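# Insert held peg into plate hole with left hand

## Task

The left hand already grips a peg a little above a plate, near the plate's hole. Lower the peg into that hole until it sits on the hole's bottom. Forcing or wedging the peg with too much push counts as a failure.

## Robot and tools

Robot: two arms, left_arm (on the +y side, with a left hand) and right_arm (a right hand). Each hand has five fingers. Only the left arm matters here. The right arm should stay still, with zero pose offsets and its hand numbers repeated.

Frame: scene frame, origin at table-top height midway between the nominal arm bases. +x points out over the table, +z up, +y toward the left arm. The arm names do not match image sides. Positions in results are in metres, orientations are wxyz quaternions, and both are in this frame. They can be a few cm off.

Hand point: a point that moves with the palm, about 0.05 m in front of it and 0.15 m from the wrist face. Its +z runs along the straight fingers and +y points out of the palm. Its +x runs across the palm, toward the thumb on the left hand. Straight fingertips reach 0.06 to 0.07 m past the point along +z. A bracket on the little-finger side of the wrist can strike things.

Row layout (used by execute_actions and move): one flat list of 28 numbers, each in [-1, 1], always covering both arms.
- Numbers 1-6: left_arm dx, dy, dz, rx, ry, rz.
- Numbers 7-14: left hand little, ring, middle, index, thumb_bend, thumb_turn, force_limit, speed.
- Numbers 15-28: the same 14 numbers for right_arm.

Pose numbers are offsets, not poses. They are measured along scene axes from that arm's Hand target as it stood when the action or move began. 1.0 equals 0.6 m of travel or 180 degrees of turn, so 1 cm is about 0.0167. rx, ry, rz form one rotation vector, turning about the Hand target's position. Every row in one action counts from the same start, and sending the same offset again moves the arm further. Six zeros asks nothing new of that arm.

Hand numbers are absolute targets. For fingers and thumb_bend, +1 is straight/open and -1 is curled/closed. For thumb_turn, +1 is beside the palm and -1 is opposite the fingers. force_limit runs from -1 to +1, mapping to about 0 to 10 N at the fingertip (15 N for the thumb motors). speed runs from -1 (nearly stopped) to +0.48 and above (full). To keep the peg held, resend the exact hand numbers of the last executed row for that hand, not its readings. If none has run yet, use hand_measured plus hand_force_limit and hand_speed. Never open the left hand until the peg is seated, and preferably not at all.

Tools:
- execute_actions(actions, cameras): actions is a list of actions. Each action is a list of up to 15 rows, one per 1/30 s step. A short action repeats its last row until step 15. An empty actions list returns camera images plus the full state.
- move(target, speed, blend, blocking, cameras): target is one 28-number row, or a list of up to 15 rows. Every row is an offset from the same starting Hand targets. speed is the path's top speed in m/s, from 0.002 to 4.3 (default 0.25), and turns are limited to twice that in rad/s. blend is the corner rounding in m (default 0, meaning stop at each target). blocking=false returns after about 0.5 s while the motion continues. Paths do not avoid obstacles. Faster motion means harder contacts and more lag.
- wait(seconds): lets time pass with no new commands.
- stop(): brakes a running move.
- zoom_image(camera, region=[x0,y0,x1,y1]): region is in pixels, at most 504x504. Cameras: cam_head_left, cam_head_right, cam_high, cam_left_wrist, cam_right_wrist (each 672x504).
- show_instructions(): shows the reference pages.
- finished_scene(scene=1): ends the scene for good. The peg must stay seated without the robot.

Reading results:
- Hand target is the last commanded pose after clipping, and the next offsets start from it.
- end_effector_position / end_effector_quat_wxyz give the actual pose. The hand often rests 1 to 3 cm short of the target (up to 5 cm, usually lower). That alone does not mean contact.
- A move line reports how it ended: done, off_target, moving, held or fault. It may also report limits (paced = the pose was clipped, held = steps were withheld).
- hand_measured, hand_stopped_by (moving, target, force, stalled, fault) and hand_load_n are in the motor order above. A sudden drop of hand_load_n toward 0 means the grip is lost.
- Joint torques and velocities help detect contact: a sudden torque change or a stall during a descent.
- MOTOR HOT warns of overheating. At 100 °C the arm drops for 30 to 60 s.

Control notes:
- Orientation commands are clipped to within 40 degrees of the current orientation per step.
- This left arm follows commands loosely. Even a small turn can shift the hand point a lot, and it may sag under load.
- A stopped arm keeps pressing until told to move away. To relieve a push, command a target back past the current hand point, e.g. a small +z offset.

Suggested approach:
1. Look first: call execute_actions with an empty list, and zoom on cam_left_wrist or the head cameras.
2. Estimate the xy error between the peg and the hole.
3. Correct it with small offsets while the peg is still above the plate.
4. Descend slowly (move speed around 0.01 to 0.03 m/s, or a few mm per action) in short steps, checking the images and the z reading.
5. Stop descending once z stops changing or torques rise. Then back the target off slightly so the arm does not keep pushing.

Avoid:
- Jamming or forcing the peg.
- Fast contact.
- Dropping the peg, even a few mm.
- Knocking things off the table.
- Hitting the post or the plate.
- Bringing the two arms together.

Each tool is called after "Request:" as a command line: name --argument value for each argument, lists and objects as JSON in quotes; but a table of rows of numbers goes row by row, as --pt "numbers of a row", without its own name.

Reference images:

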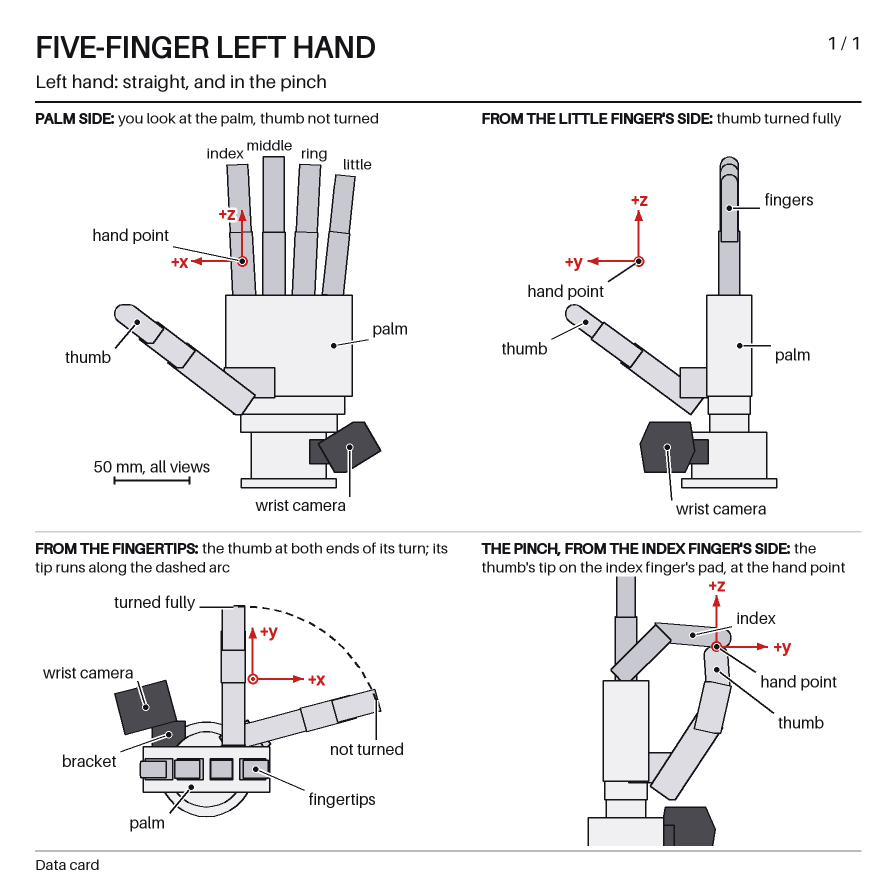

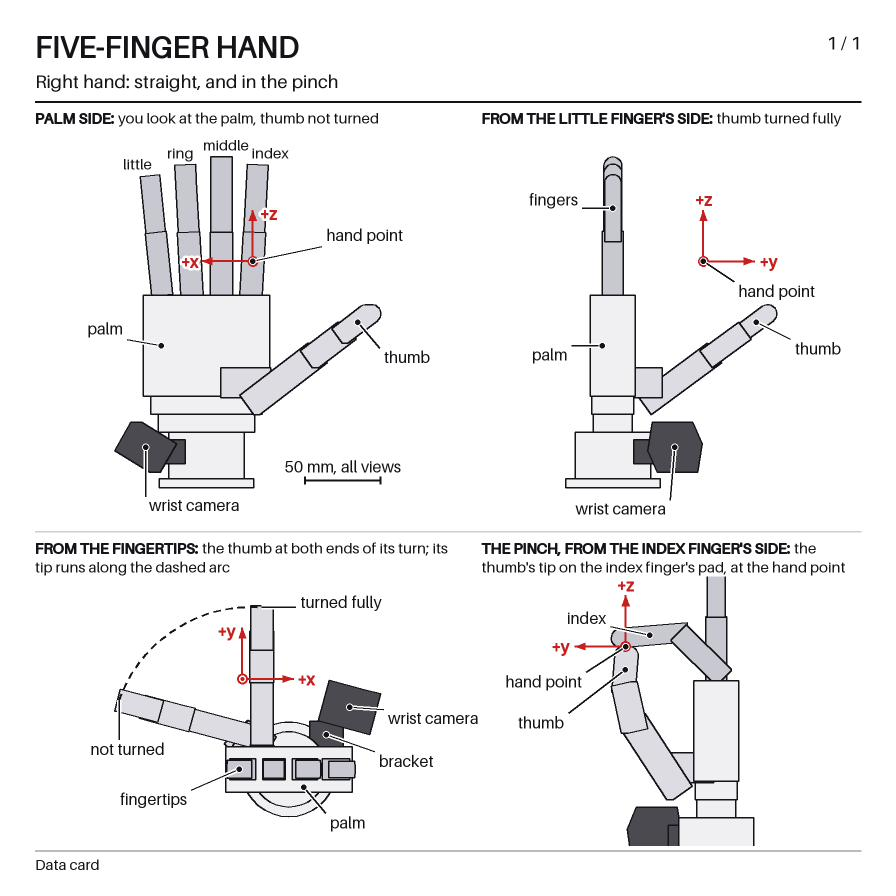

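## Session

Request:
execute_actions --actions '[]'

Scene clock: 0.00 s.
left_arm: end_effector_position=(+0.3259, +0.0608, +0.2080) hand_measured=(-1.000, -1.000, +0.228, +0.216, +0.326, -0.948) hand_load_n=(+0.0, +0.0, +10.0, +11.0, +14.0, +2.0) hand_stopped_by=(target, target, force, force, target, target) hand_force_limit=1.00 hand_speed=-0.90 end_effector_quat_wxyz=(+0.218, -0.422, +0.781, -0.407) | right_arm: end_effector_position=(+0.5146, -0.2497, +0.4594) hand_measured=(+1.000, +1.000, +1.000, +1.000, +1.000, +1.000) hand_load_n=(+0.0, +0.0, +0.0, +0.0, +0.0, +0.0) hand_stopped_by=(target, target, target, target, target, target) hand_force_limit=0.00 hand_speed=-0.80 end_effector_quat_wxyz=(+0.484, -0.484, +0.516, -0.516)
Joint positions: left_arm=[-0.51 1.059 0.734 -0.287 0.044 0.028] | right_arm=[0 1.047 1.047 0 0 0]
Joint velocities: within noise
Joint torques (N m): no reading
Heat: left arm: hottest waist 33 °C; right arm: hottest waist 33 °C.
Hand target: left_arm +0.3343, +0.0560, +0.2253; +0.227, -0.417, +0.773, -0.420 | right_arm +0.5165, -0.2499, +0.4764; +0.491, -0.477, +0.508, -0.523

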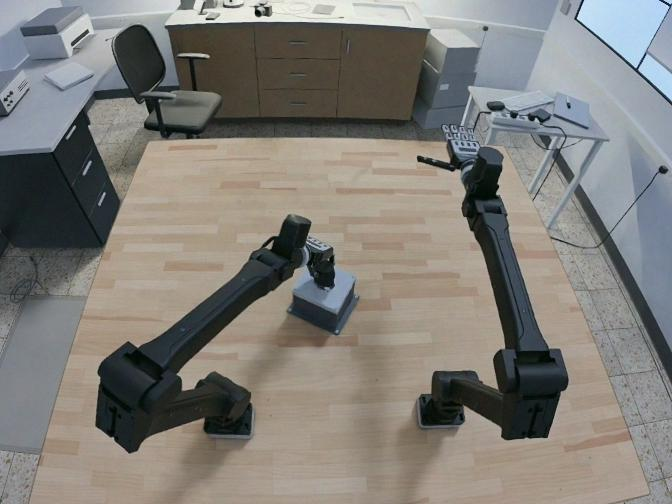

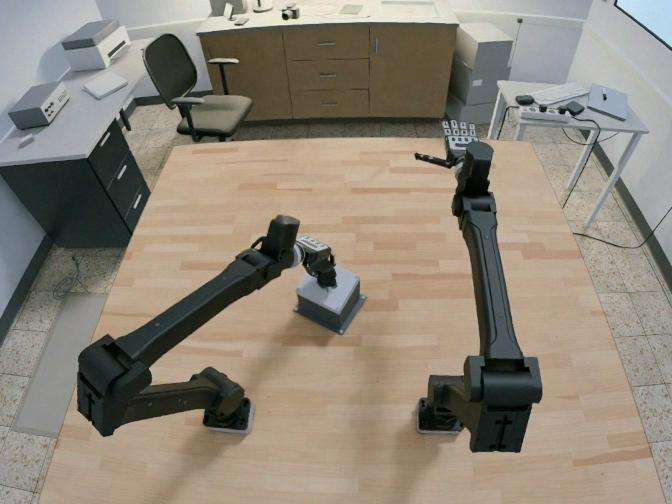

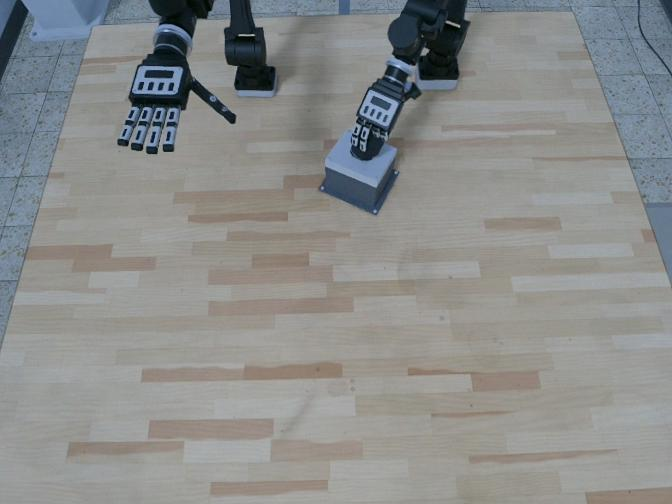

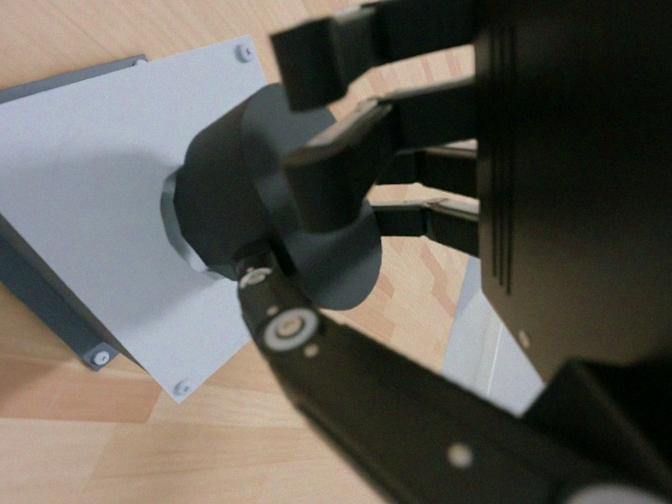

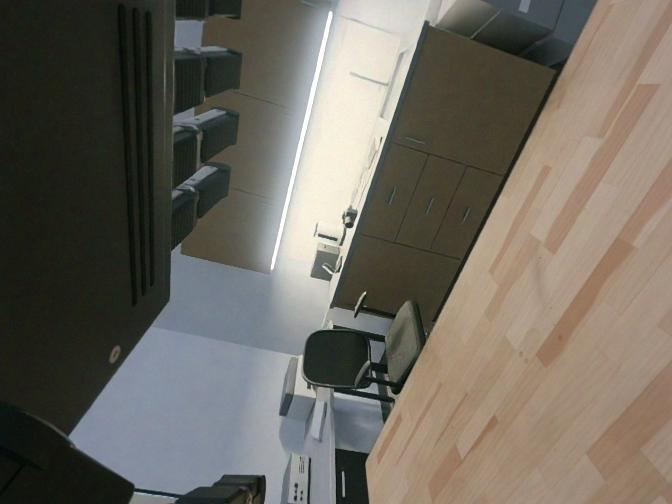

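Request:
zoom_image --camera "cam_left_wrist" --region '[100, 60, 436, 312]'

Request:
zoom_image --camera "cam_head_left" --region '[250, 200, 400, 350]'

Request:
zoom_image --camera "cam_head_right" --region '[250, 200, 400, 350]'

Request:
zoom_image --camera "cam_high" --region '[300, 80, 440, 220]'

Scaled by 1.500 from the camera's image (finer frame: 960x720).

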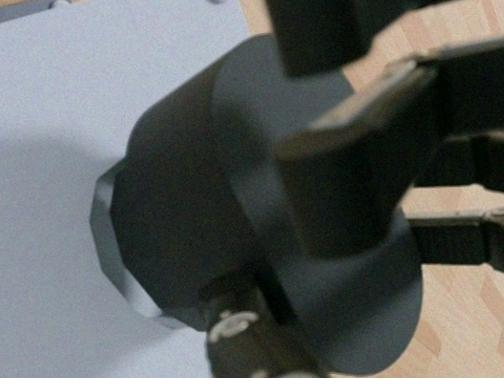

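Scaled by 3.360 from the camera's image (finer frame: 960x720).

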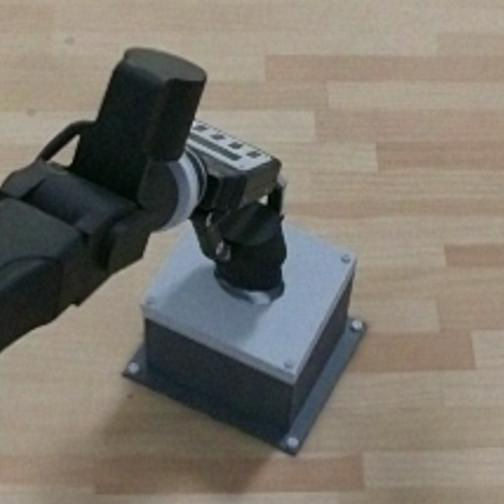

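Scaled by 3.360 from the camera's image (finer frame: 960x720).

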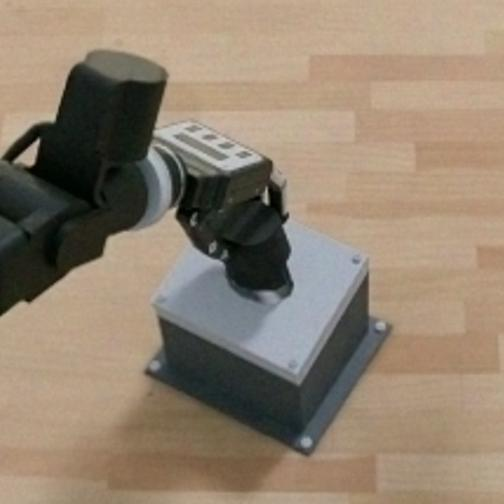

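Scaled by 3.600 from the camera's image (finer frame: 960x720).

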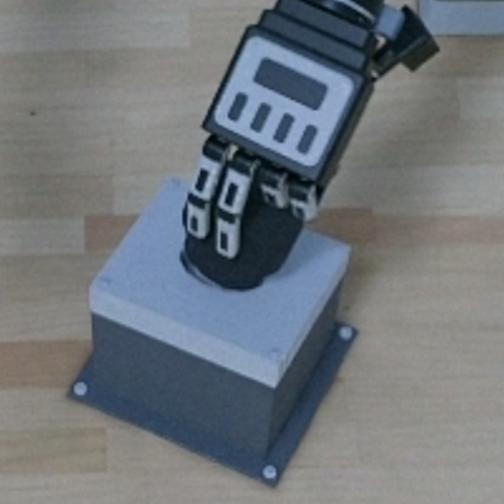

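Request:
zoom_image --camera "cam_left_wrist" --region '[140, 70, 300, 290]'

Request:
zoom_image --camera "cam_head_left" --region '[300, 250, 350, 300]'

Request:
zoom_image --camera "cam_head_right" --region '[300, 250, 350, 300]'

Request:
zoom_image --camera "cam_high" --region '[340, 125, 400, 175]'

Scaled by 2.291 from the camera's image (finer frame: 960x720).

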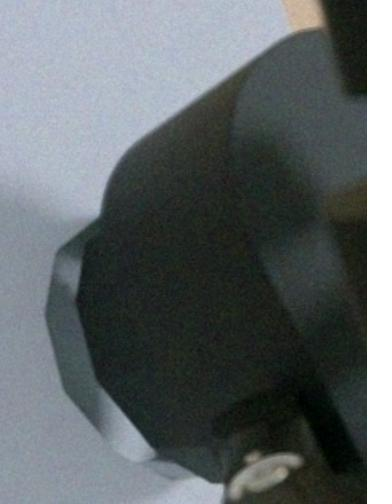

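Scaled by 10.080 from the camera's image (finer frame: 960x720).

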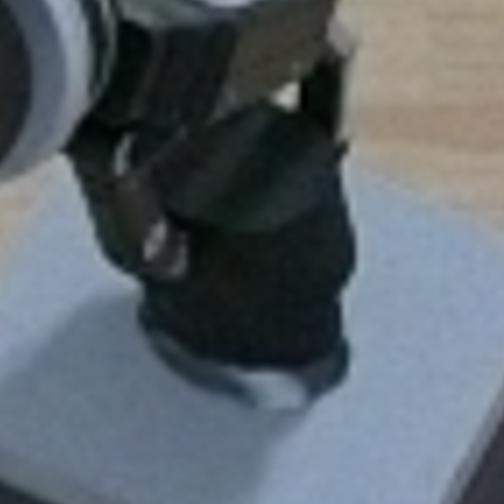

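Scaled by 10.080 from the camera's image (finer frame: 960x720).

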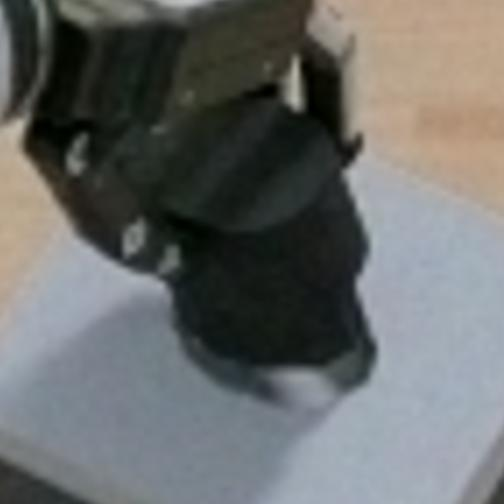

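Scaled by 8.400 from the camera's image (finer frame: 960x720).

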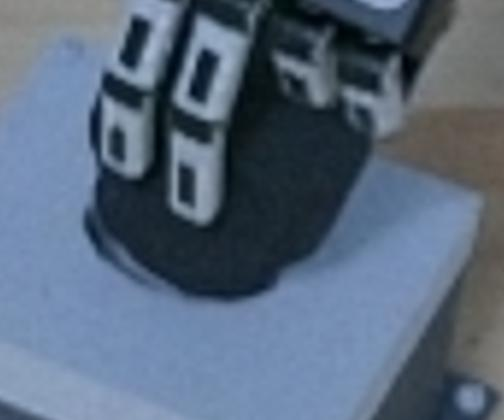

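Request:
move --target '[0,0,0,0,0,0,-1,-1,0.228,0.216,0.326,-0.948,1.0,-0.9,-0.365,0.191,-0.38,-0.0653,0.0508,0.3083,-0.8,-0.8,-0.8,-0.8,1,1,0,-0.3]' --speed 0.25 --cameras '["all"]'

Scene clock: 78.10 s.
left_arm: end_effector_position=(+0.3259, +0.0608, +0.2080) hand_measured=(-1.000, -1.000, +0.230, +0.216, +0.334, -0.948) hand_load_n=(+0.0, +0.0, +8.5, +10.5, +13.0, +1.5) hand_stopped_by=(target, target, target, force, target, target) hand_force_limit=1.00 hand_speed=-0.90 end_effector_quat_wxyz=(+0.218, -0.422, +0.781, -0.407) | right_arm: end_effector_position=(+0.2988, -0.1346, +0.2455) hand_measured=(-0.800, -0.800, -0.800, -0.800, +1.000, +1.000) hand_load_n=(+0.0, +0.0, +0.0, +0.5, +0.0, +0.0) hand_stopped_by=(target, target, target, target, target, target) hand_force_limit=0.00 hand_speed=-0.30 end_effector_quat_wxyz=(-0.588, +0.742, -0.214, +0.240)
Joint positions: left_arm=[-0.51 1.059 0.734 -0.287 0.044 0.028] | right_arm=[-0.12 0.786 0.521 -0.133 -1.051 -0.457]
Joint torques (N m): left_arm=[0.56 -3.84 11.51 1.85 -0.08 0.05] | right_arm=[1.38 -3.14 9.59 0.81 -0.27 -0.09]
Heat: left arm: hottest elbow 46 °C; right arm: hottest elbow 47 °C.
Hand target: left_arm +0.3343, +0.0560, +0.2253; +0.227, -0.417, +0.773, -0.420 | right_arm +0.2974, -0.1353, +0.2482; -0.587, +0.742, -0.211, +0.244
Off the commanded pose: left_arm 0.020 m, 2 deg | right_arm 0.003 m, 1 deg.
move: done
cam_right_wrist: T_world_to_cam=[[0.15271, -0.36551, -0.9182, 0.12959], [-0.97511, 0.09542, -0.20015, 0.35773], [0.16077, 0.9259, -0.34184, 0.27719]] pos_world=[0.28447, -0.24342, 0.28535]

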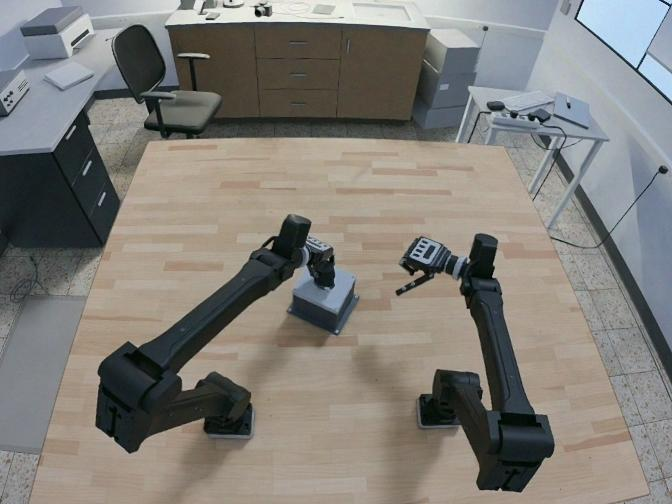

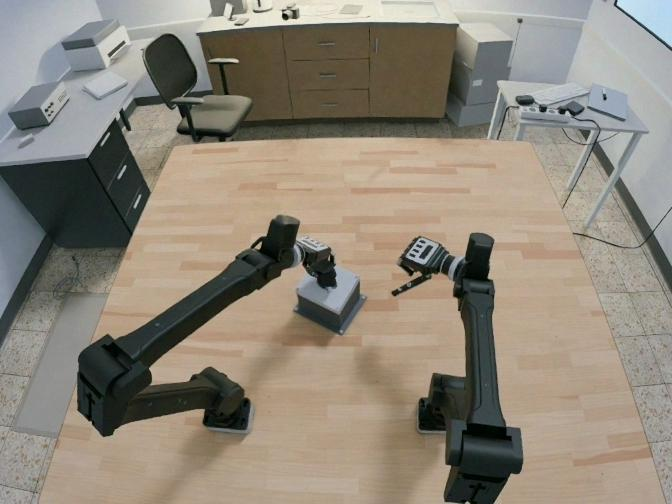

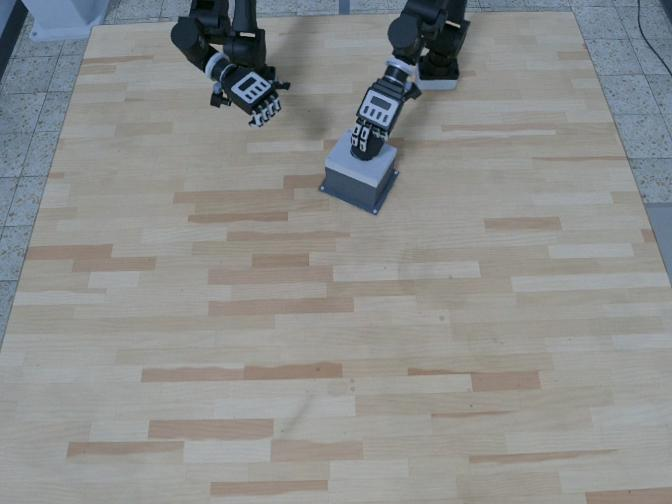

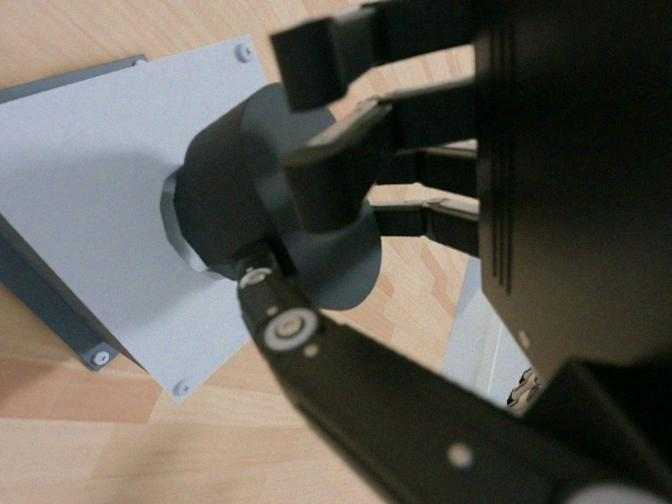

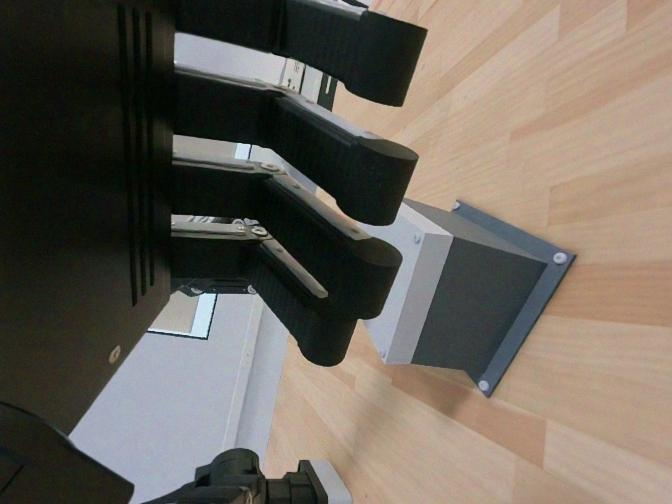

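Request:
move --target '[0,0,0,0,0,0,-1,-1,0.228,0.216,0.326,-0.948,1.0,-0.9,0,0,0,0,0,0,1,1,1,1,1,1,0,-0.3]' --cameras '["cam_right_wrist"]'

Request:
zoom_image --camera "cam_right_wrist" --region '[240, 160, 480, 400]'

Scene clock: 82.00 s.
left_arm: end_effector_position=(+0.3259, +0.0608, +0.2080) hand_measured=(-1.000, -1.000, +0.230, +0.216, +0.334, -0.948) hand_load_n=(+0.0, +0.0, +9.0, +11.0, +13.0, +1.5) hand_stopped_by=(target, target, target, force, target, target) hand_force_limit=1.00 hand_speed=-0.90 end_effector_quat_wxyz=(+0.218, -0.422, +0.781, -0.407) | right_arm: end_effector_position=(+0.2989, -0.1347, +0.2455) hand_measured=(+1.000, +1.000, +1.000, +1.000, +1.000, +1.000) hand_load_n=(+0.0, +0.0, +0.0, +0.0, +0.0, -0.5) hand_stopped_by=(target, target, target, target, target, target) hand_force_limit=0.00 hand_speed=-0.30 end_effector_quat_wxyz=(-0.588, +0.742, -0.213, +0.241)
Joint positions: left_arm=[-0.51 1.059 0.734 -0.287 0.044 0.028] | right_arm=[-0.12 0.786 0.521 -0.133 -1.051 -0.459]
Joint torques (N m): left_arm=[0.38 -3.66 11.44 1.87 -0.08 0.04] | right_arm=[0.97 -3.43 9.58 0.94 -0.28 -0.08]
Heat: left arm: hottest elbow 46 °C; right arm: hottest elbow 47 °C.
Hand target: left_arm +0.3343, +0.0560, +0.2253; +0.227, -0.417, +0.773, -0.420 | right_arm +0.2974, -0.1353, +0.2482; -0.587, +0.742, -0.211, +0.244
Off the commanded pose: left_arm 0.020 m, 2 deg | right_arm 0.003 m, 0 deg.
move: done
cam_right_wrist: T_world_to_cam=[[0.15387, -0.36633, -0.91768, 0.12897], [-0.97492, 0.09487, -0.20134, 0.35791], [0.16082, 0.92564, -0.34254, 0.27744]] pos_world=[0.28447, -0.24352, 0.28545]

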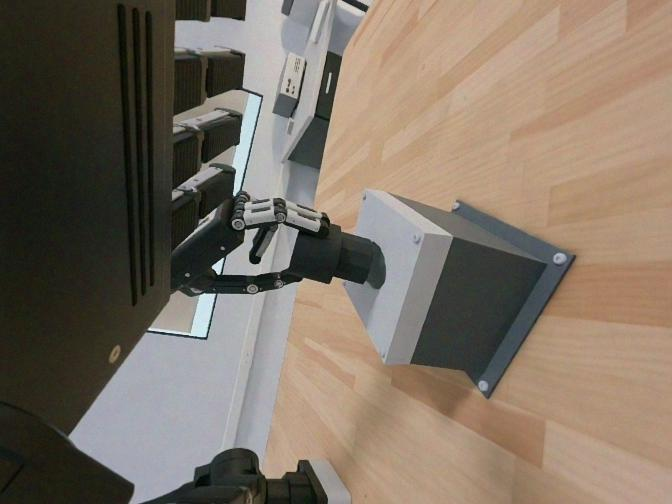

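Scaled by 2.100 from the camera's image (finer frame: 960x720).

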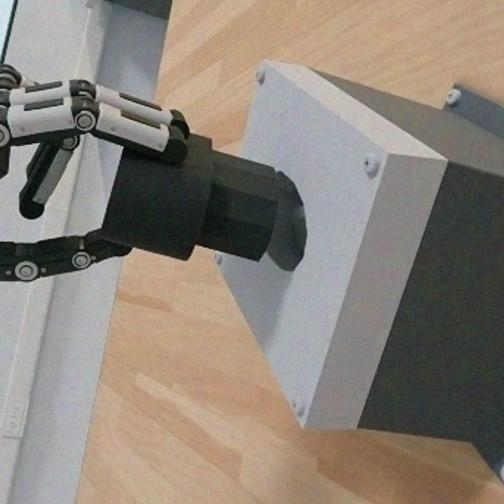

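Request:
zoom_image --camera "cam_right_wrist" --region '[320, 210, 400, 300]'

Request:
zoom_image --camera "cam_right_wrist" --region '[340, 180, 600, 400]'

Request:
zoom_image --camera "cam_right_wrist" --region '[280, 180, 400, 300]'

Scaled by 5.600 from the camera's image (finer frame: 960x720).

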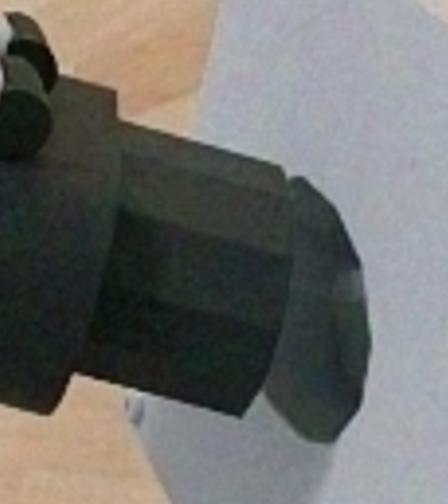

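Scaled by 1.938 from the camera's image (finer frame: 960x720).

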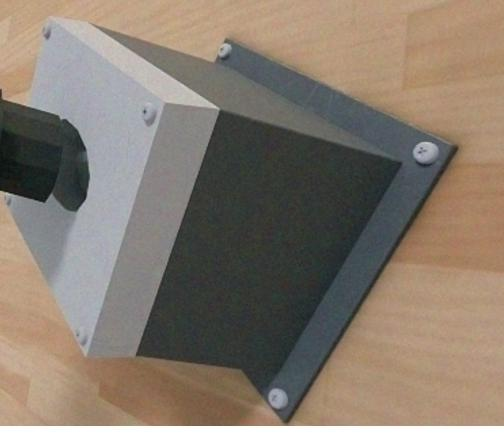

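Scaled by 4.200 from the camera's image (finer frame: 960x720).

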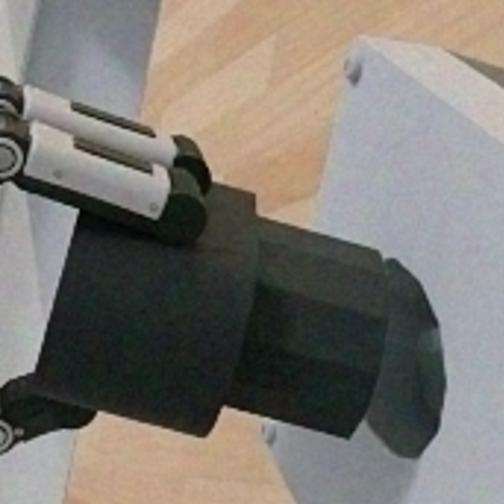

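Request:
move --target '[0,0,0.1,0,0,0,-1,-1,0.228,0.216,0.326,-0.948,1.0,-0.9,0,0,0,0,0,0,1,1,1,1,1,1,0,-0.3]' --speed 0.08 --cameras '["all"]'

Request:
zoom_image --camera "cam_right_wrist" --region '[280, 180, 440, 300]'

Request:
zoom_image --camera "cam_left_wrist" --region '[100, 60, 340, 300]'

Request:
zoom_image --camera "cam_high" --region '[320, 100, 410, 190]'

Request:
zoom_image --camera "cam_head_left" --region '[280, 230, 370, 320]'

Request:
zoom_image --camera "cam_head_right" --region '[280, 230, 370, 320]'

Scene clock: 100.03 s.
left_arm: end_effector_position=(+0.3179, +0.0655, +0.2400) hand_measured=(-1.000, -1.000, +0.230, +0.216, +0.334, -0.948) hand_load_n=(+0.0, +0.0, +8.5, +10.5, +13.0, +1.5) hand_stopped_by=(target, target, target, force, target, target) hand_force_limit=1.00 hand_speed=-0.90 end_effector_quat_wxyz=(+0.208, -0.427, +0.790, -0.389) | right_arm: end_effector_position=(+0.2989, -0.1347, +0.2455) hand_measured=(+1.000, +1.000, +1.000, +1.000, +1.000, +1.000) hand_load_n=(+0.0, +0.0, +0.0, +0.0, +0.0, +0.0) hand_stopped_by=(target, target, target, target, target, target) hand_force_limit=0.00 hand_speed=-0.30 end_effector_quat_wxyz=(-0.588, +0.742, -0.213, +0.241)
Joint positions: left_arm=[-0.51 1.027 0.822 -0.454 0.044 0.028] | right_arm=[-0.12 0.786 0.521 -0.133 -1.051 -0.459]
Joint torques (N m): left_arm=[0.56 -4.48 15.25 1.43 -0.08 0.04] | right_arm=[1.03 -3.19 9.44 0.98 -0.33 -0.09]
Heat: left arm: hottest elbow 47 °C; right arm: hottest elbow 48 °C.
Hand target: left_arm +0.3342, +0.0560, +0.2851; +0.226, -0.417, +0.774, -0.420 | right_arm +0.2974, -0.1353, +0.2482; -0.587, +0.742, -0.211, +0.244
Off the commanded pose: left_arm 0.049 m, 5 deg | right_arm 0.003 m, 0 deg.
move: off_target (left_arm)
cam_left_wrist: T_world_to_cam=[[0.35029, -0.50964, 0.78585, -0.27193], [-0.89786, -0.42164, 0.12677, 0.28675], [0.26674, -0.74999, -0.60528, 0.22148]] pos_world=[0.29364, 0.14843, 0.3114]
cam_right_wrist: T_world_to_cam=[[0.15387, -0.36633, -0.91768, 0.12897], [-0.97492, 0.09487, -0.20134, 0.35791], [0.16082, 0.92564, -0.34254, 0.27744]] pos_world=[0.28447, -0.24352, 0.28545]

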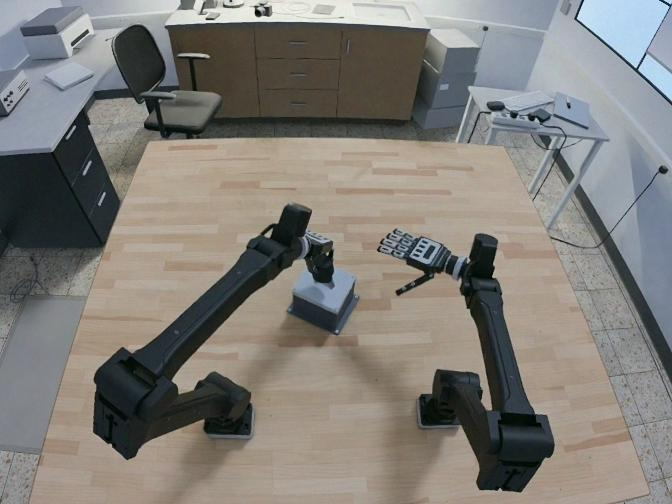

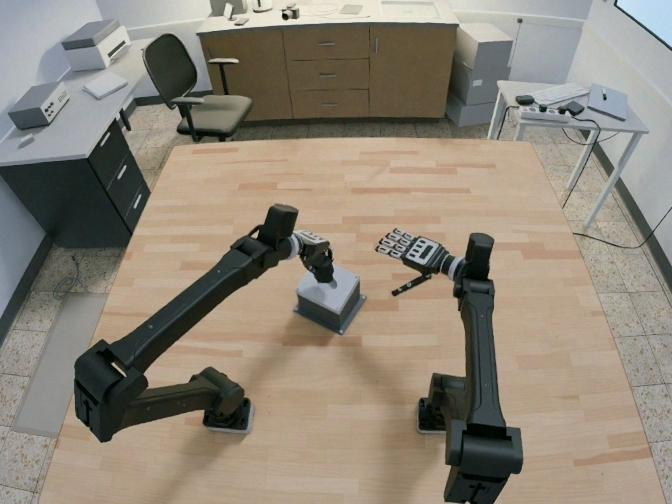

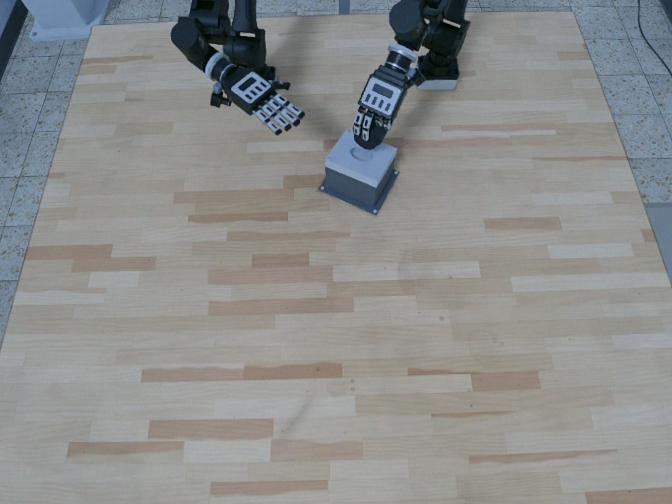

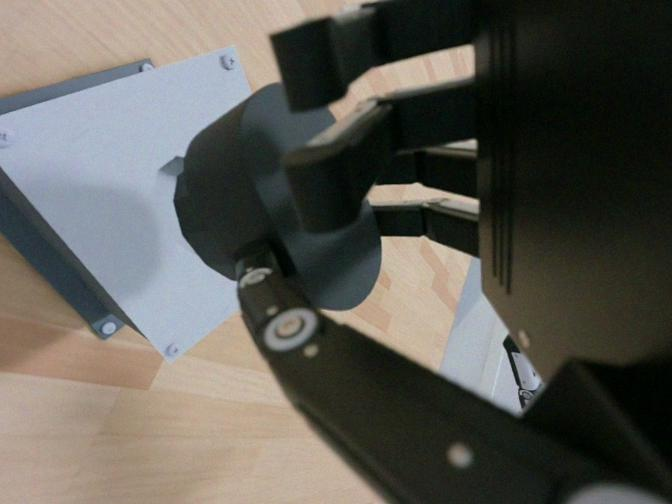

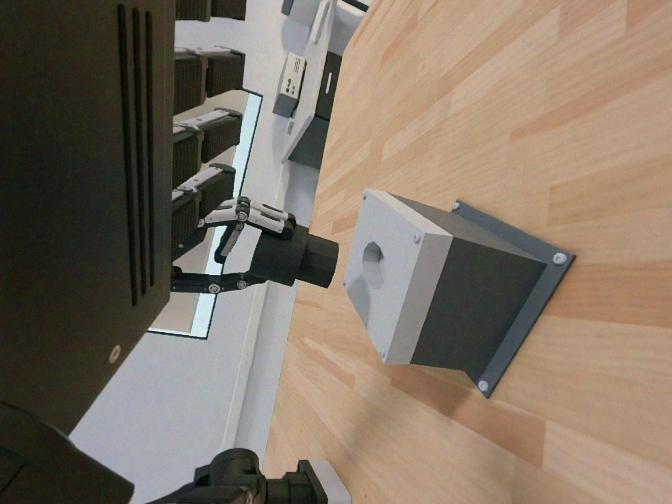

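Scaled by 3.150 from the camera's image (finer frame: 960x720).

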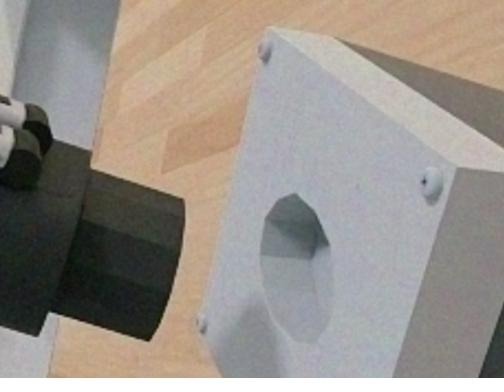

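Scaled by 2.100 from the camera's image (finer frame: 960x720).

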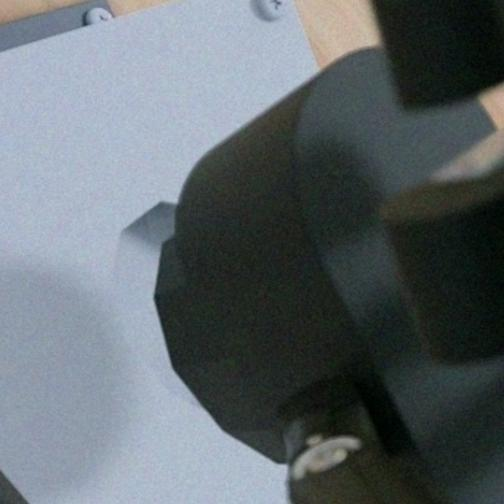

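Scaled by 5.600 from the camera's image (finer frame: 960x720).

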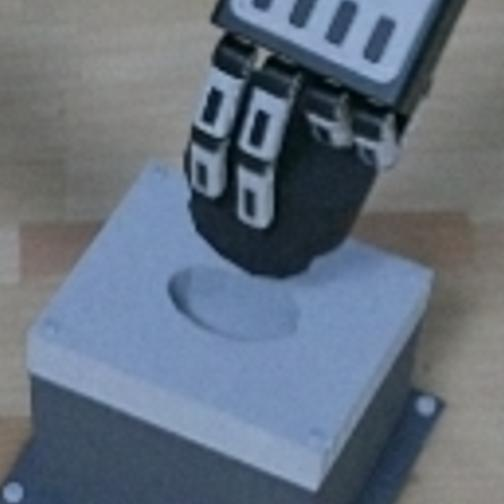

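Scaled by 5.600 from the camera's image (finer frame: 960x720).

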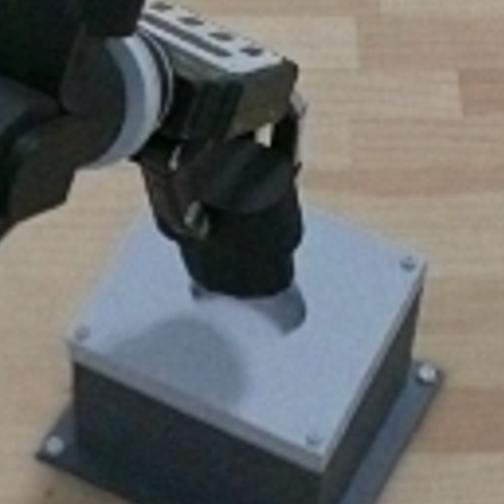

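Scaled by 5.600 from the camera's image (finer frame: 960x720).

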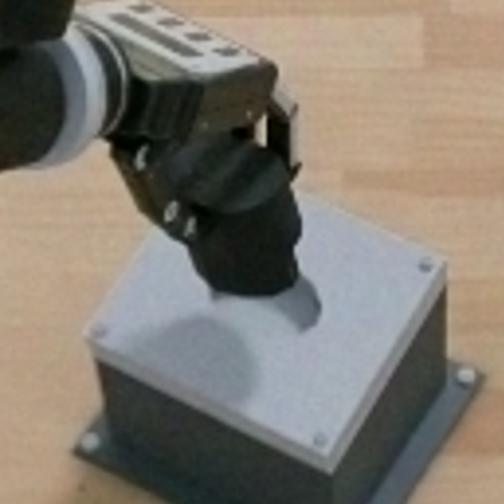

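Request:
zoom_image --camera "cam_right_wrist" --region '[350, 230, 400, 300]'

Request:
zoom_image --camera "cam_right_wrist" --region '[290, 220, 350, 300]'

Scaled by 7.200 from the camera's image (finer frame: 960x720).

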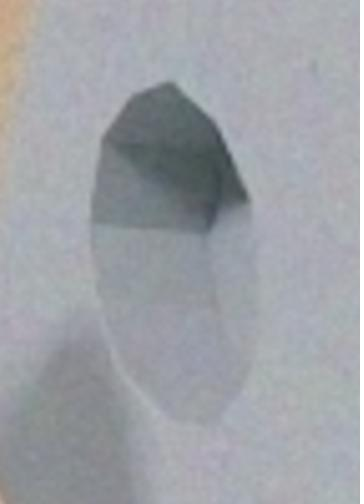

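Scaled by 6.300 from the camera's image (finer frame: 960x720).

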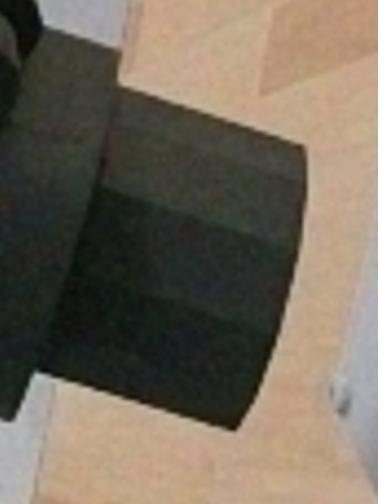

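Request:
zoom_image --camera "cam_left_wrist" --region '[160, 140, 250, 290]'

Request:
zoom_image --camera "cam_left_wrist" --region '[160, 70, 400, 320]'

Scaled by 3.360 from the camera's image (finer frame: 960x720).

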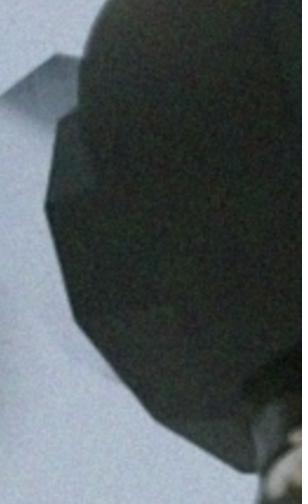

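Scaled by 2.016 from the camera's image (finer frame: 960x720).

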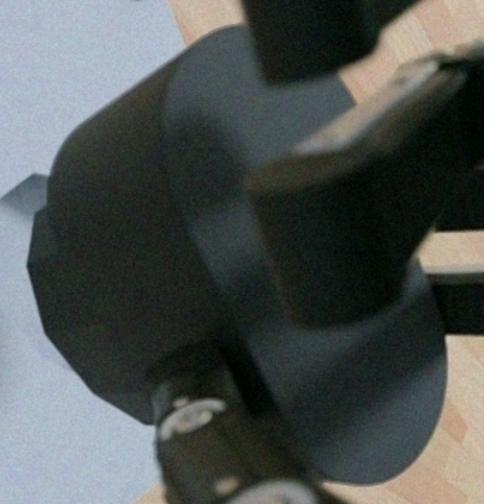

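Request:
zoom_image --camera "cam_right_wrist" --region '[400, 200, 500, 300]'

Request:
zoom_image --camera "cam_right_wrist" --region '[350, 300, 450, 400]'

Request:
zoom_image --camera "cam_right_wrist" --region '[340, 180, 480, 260]'

Request:
zoom_image --camera "cam_high" --region '[315, 150, 405, 220]'

Scaled by 5.040 from the camera's image (finer frame: 960x720).

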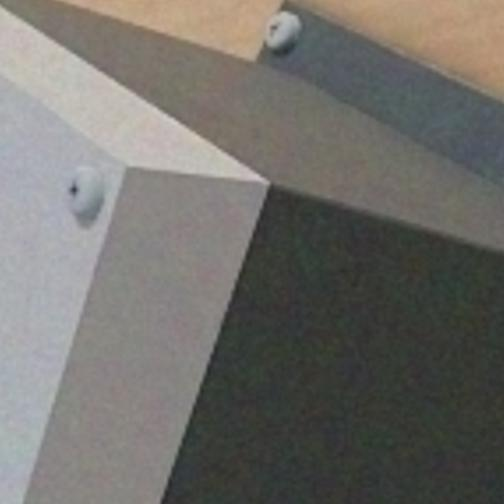

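Scaled by 5.040 from the camera's image (finer frame: 960x720).

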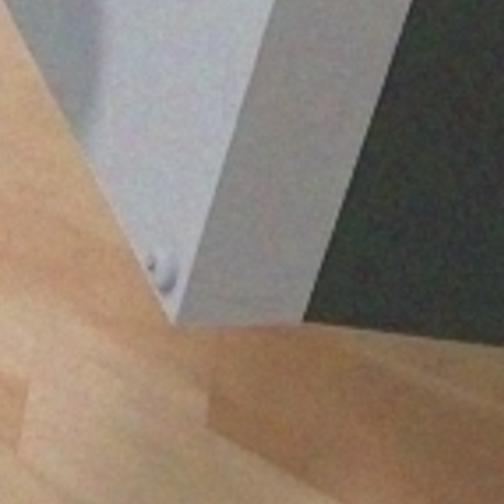

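Scaled by 3.600 from the camera's image (finer frame: 960x720).

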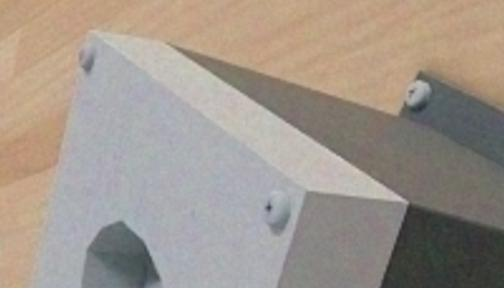

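Scaled by 5.600 from the camera's image (finer frame: 960x720).

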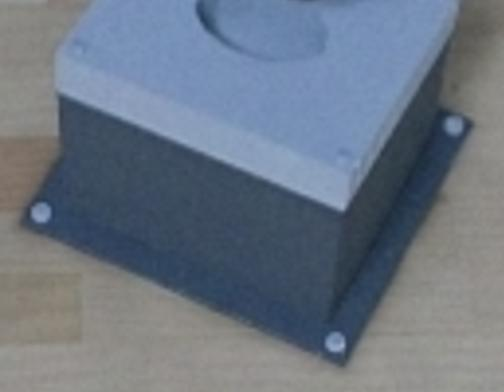

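Request:
move --target '[0,0,0,0,0,0,-1,-1,0.228,0.216,0.326,-0.948,1.0,-0.9,0.1755,-0.016,-0.013,0,0,0.1667,1,1,1,1,1,1,0,-0.3]' --speed 0.2 --cameras '["cam_right_wrist","cam_left_wrist","cam_high"]'

Scene clock: 222.13 s.
left_arm: end_effector_position=(+0.3179, +0.0655, +0.2400) hand_measured=(-1.000, -1.000, +0.230, +0.216, +0.334, -0.948) hand_load_n=(+0.0, +0.0, +8.5, +10.5, +13.0, +1.5) hand_stopped_by=(target, target, target, force, target, target) hand_force_limit=1.00 hand_speed=-0.90 end_effector_quat_wxyz=(+0.208, -0.427, +0.790, -0.389) | right_arm: end_effector_position=(+0.3897, -0.1474, +0.2340) hand_measured=(+1.000, +1.000, +1.000, +1.000, +1.000, +1.000) hand_load_n=(+0.0, +0.0, +0.0, +0.0, +0.5, -0.5) hand_stopped_by=(target, target, target, target, target, target) hand_force_limit=0.00 hand_speed=-0.30 end_effector_quat_wxyz=(-0.631, +0.771, -0.025, +0.081)
Joint positions: left_arm=[-0.51 1.027 0.822 -0.454 0.044 0.028] | right_arm=[-0.132 1.538 1.182 -1.397 -1.377 -1.852]
Joint torques (N m): left_arm=[0.5 -4.48 15.25 1.43 -0.08 0.04] | right_arm=[1.32 -11.69 11.11 -0.36 -0.72 -0.12]
Heat: left arm: hottest elbow 56 °C; right arm: hottest elbow 48 °C.
Hand target: left_arm +0.3342, +0.0560, +0.2851; +0.226, -0.417, +0.774, -0.420 | right_arm +0.4028, -0.1449, +0.2406; -0.630, +0.772, -0.011, +0.084
Off the commanded pose: left_arm 0.049 m, 5 deg | right_arm 0.015 m, 2 deg.
move: off_target (right_arm)
cam_left_wrist: T_world_to_cam=[[0.35029, -0.50964, 0.78585, -0.27193], [-0.89786, -0.42164, 0.12677, 0.28675], [0.26674, -0.74999, -0.60528, 0.22148]] pos_world=[0.29364, 0.14843, 0.3114]
cam_right_wrist: T_world_to_cam=[[0.30049, -0.24095, -0.92285, 0.06238], [-0.90105, -0.389, -0.19182, 0.34301], [-0.31277, 0.88917, -0.33399, 0.44778]] pos_world=[0.43037, -0.24969, 0.27292]
Images, in order (width x height): cam_high 672x504, cam_left_wrist 672x504, cam_right_wrist 672x504.

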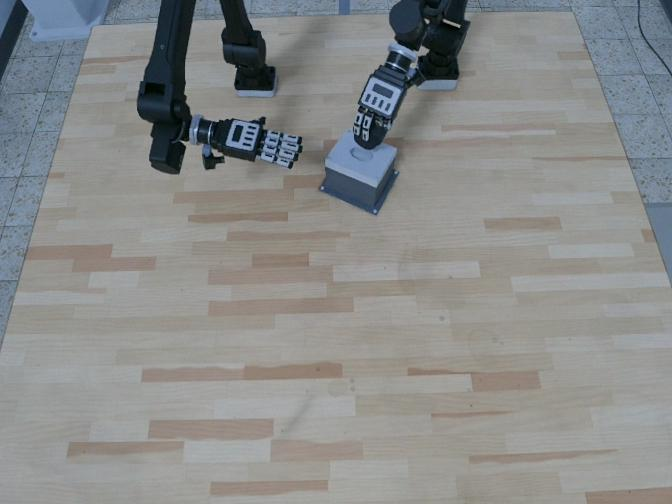

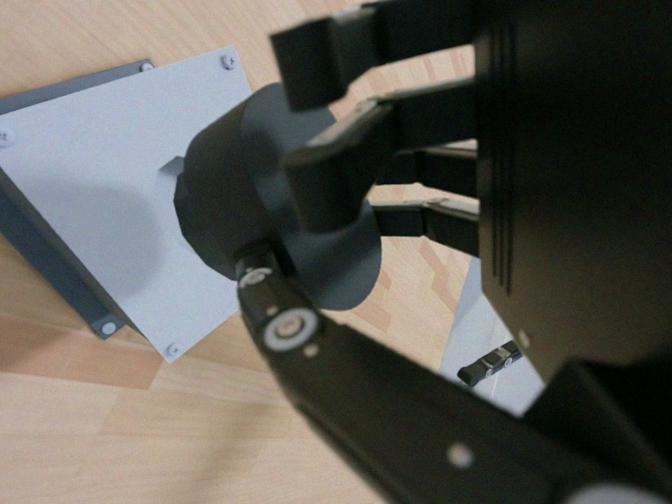

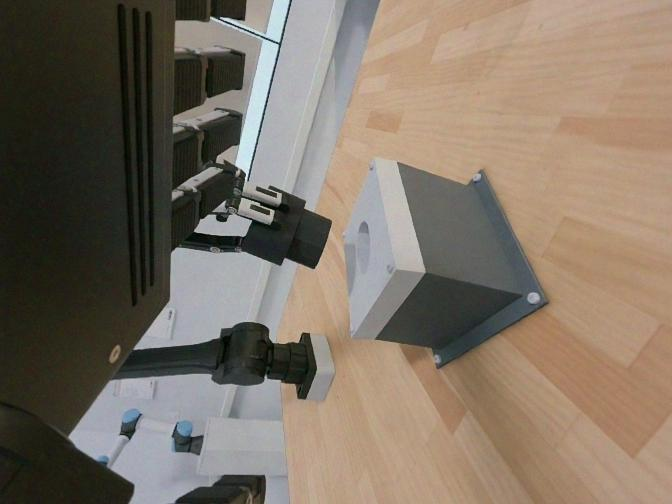

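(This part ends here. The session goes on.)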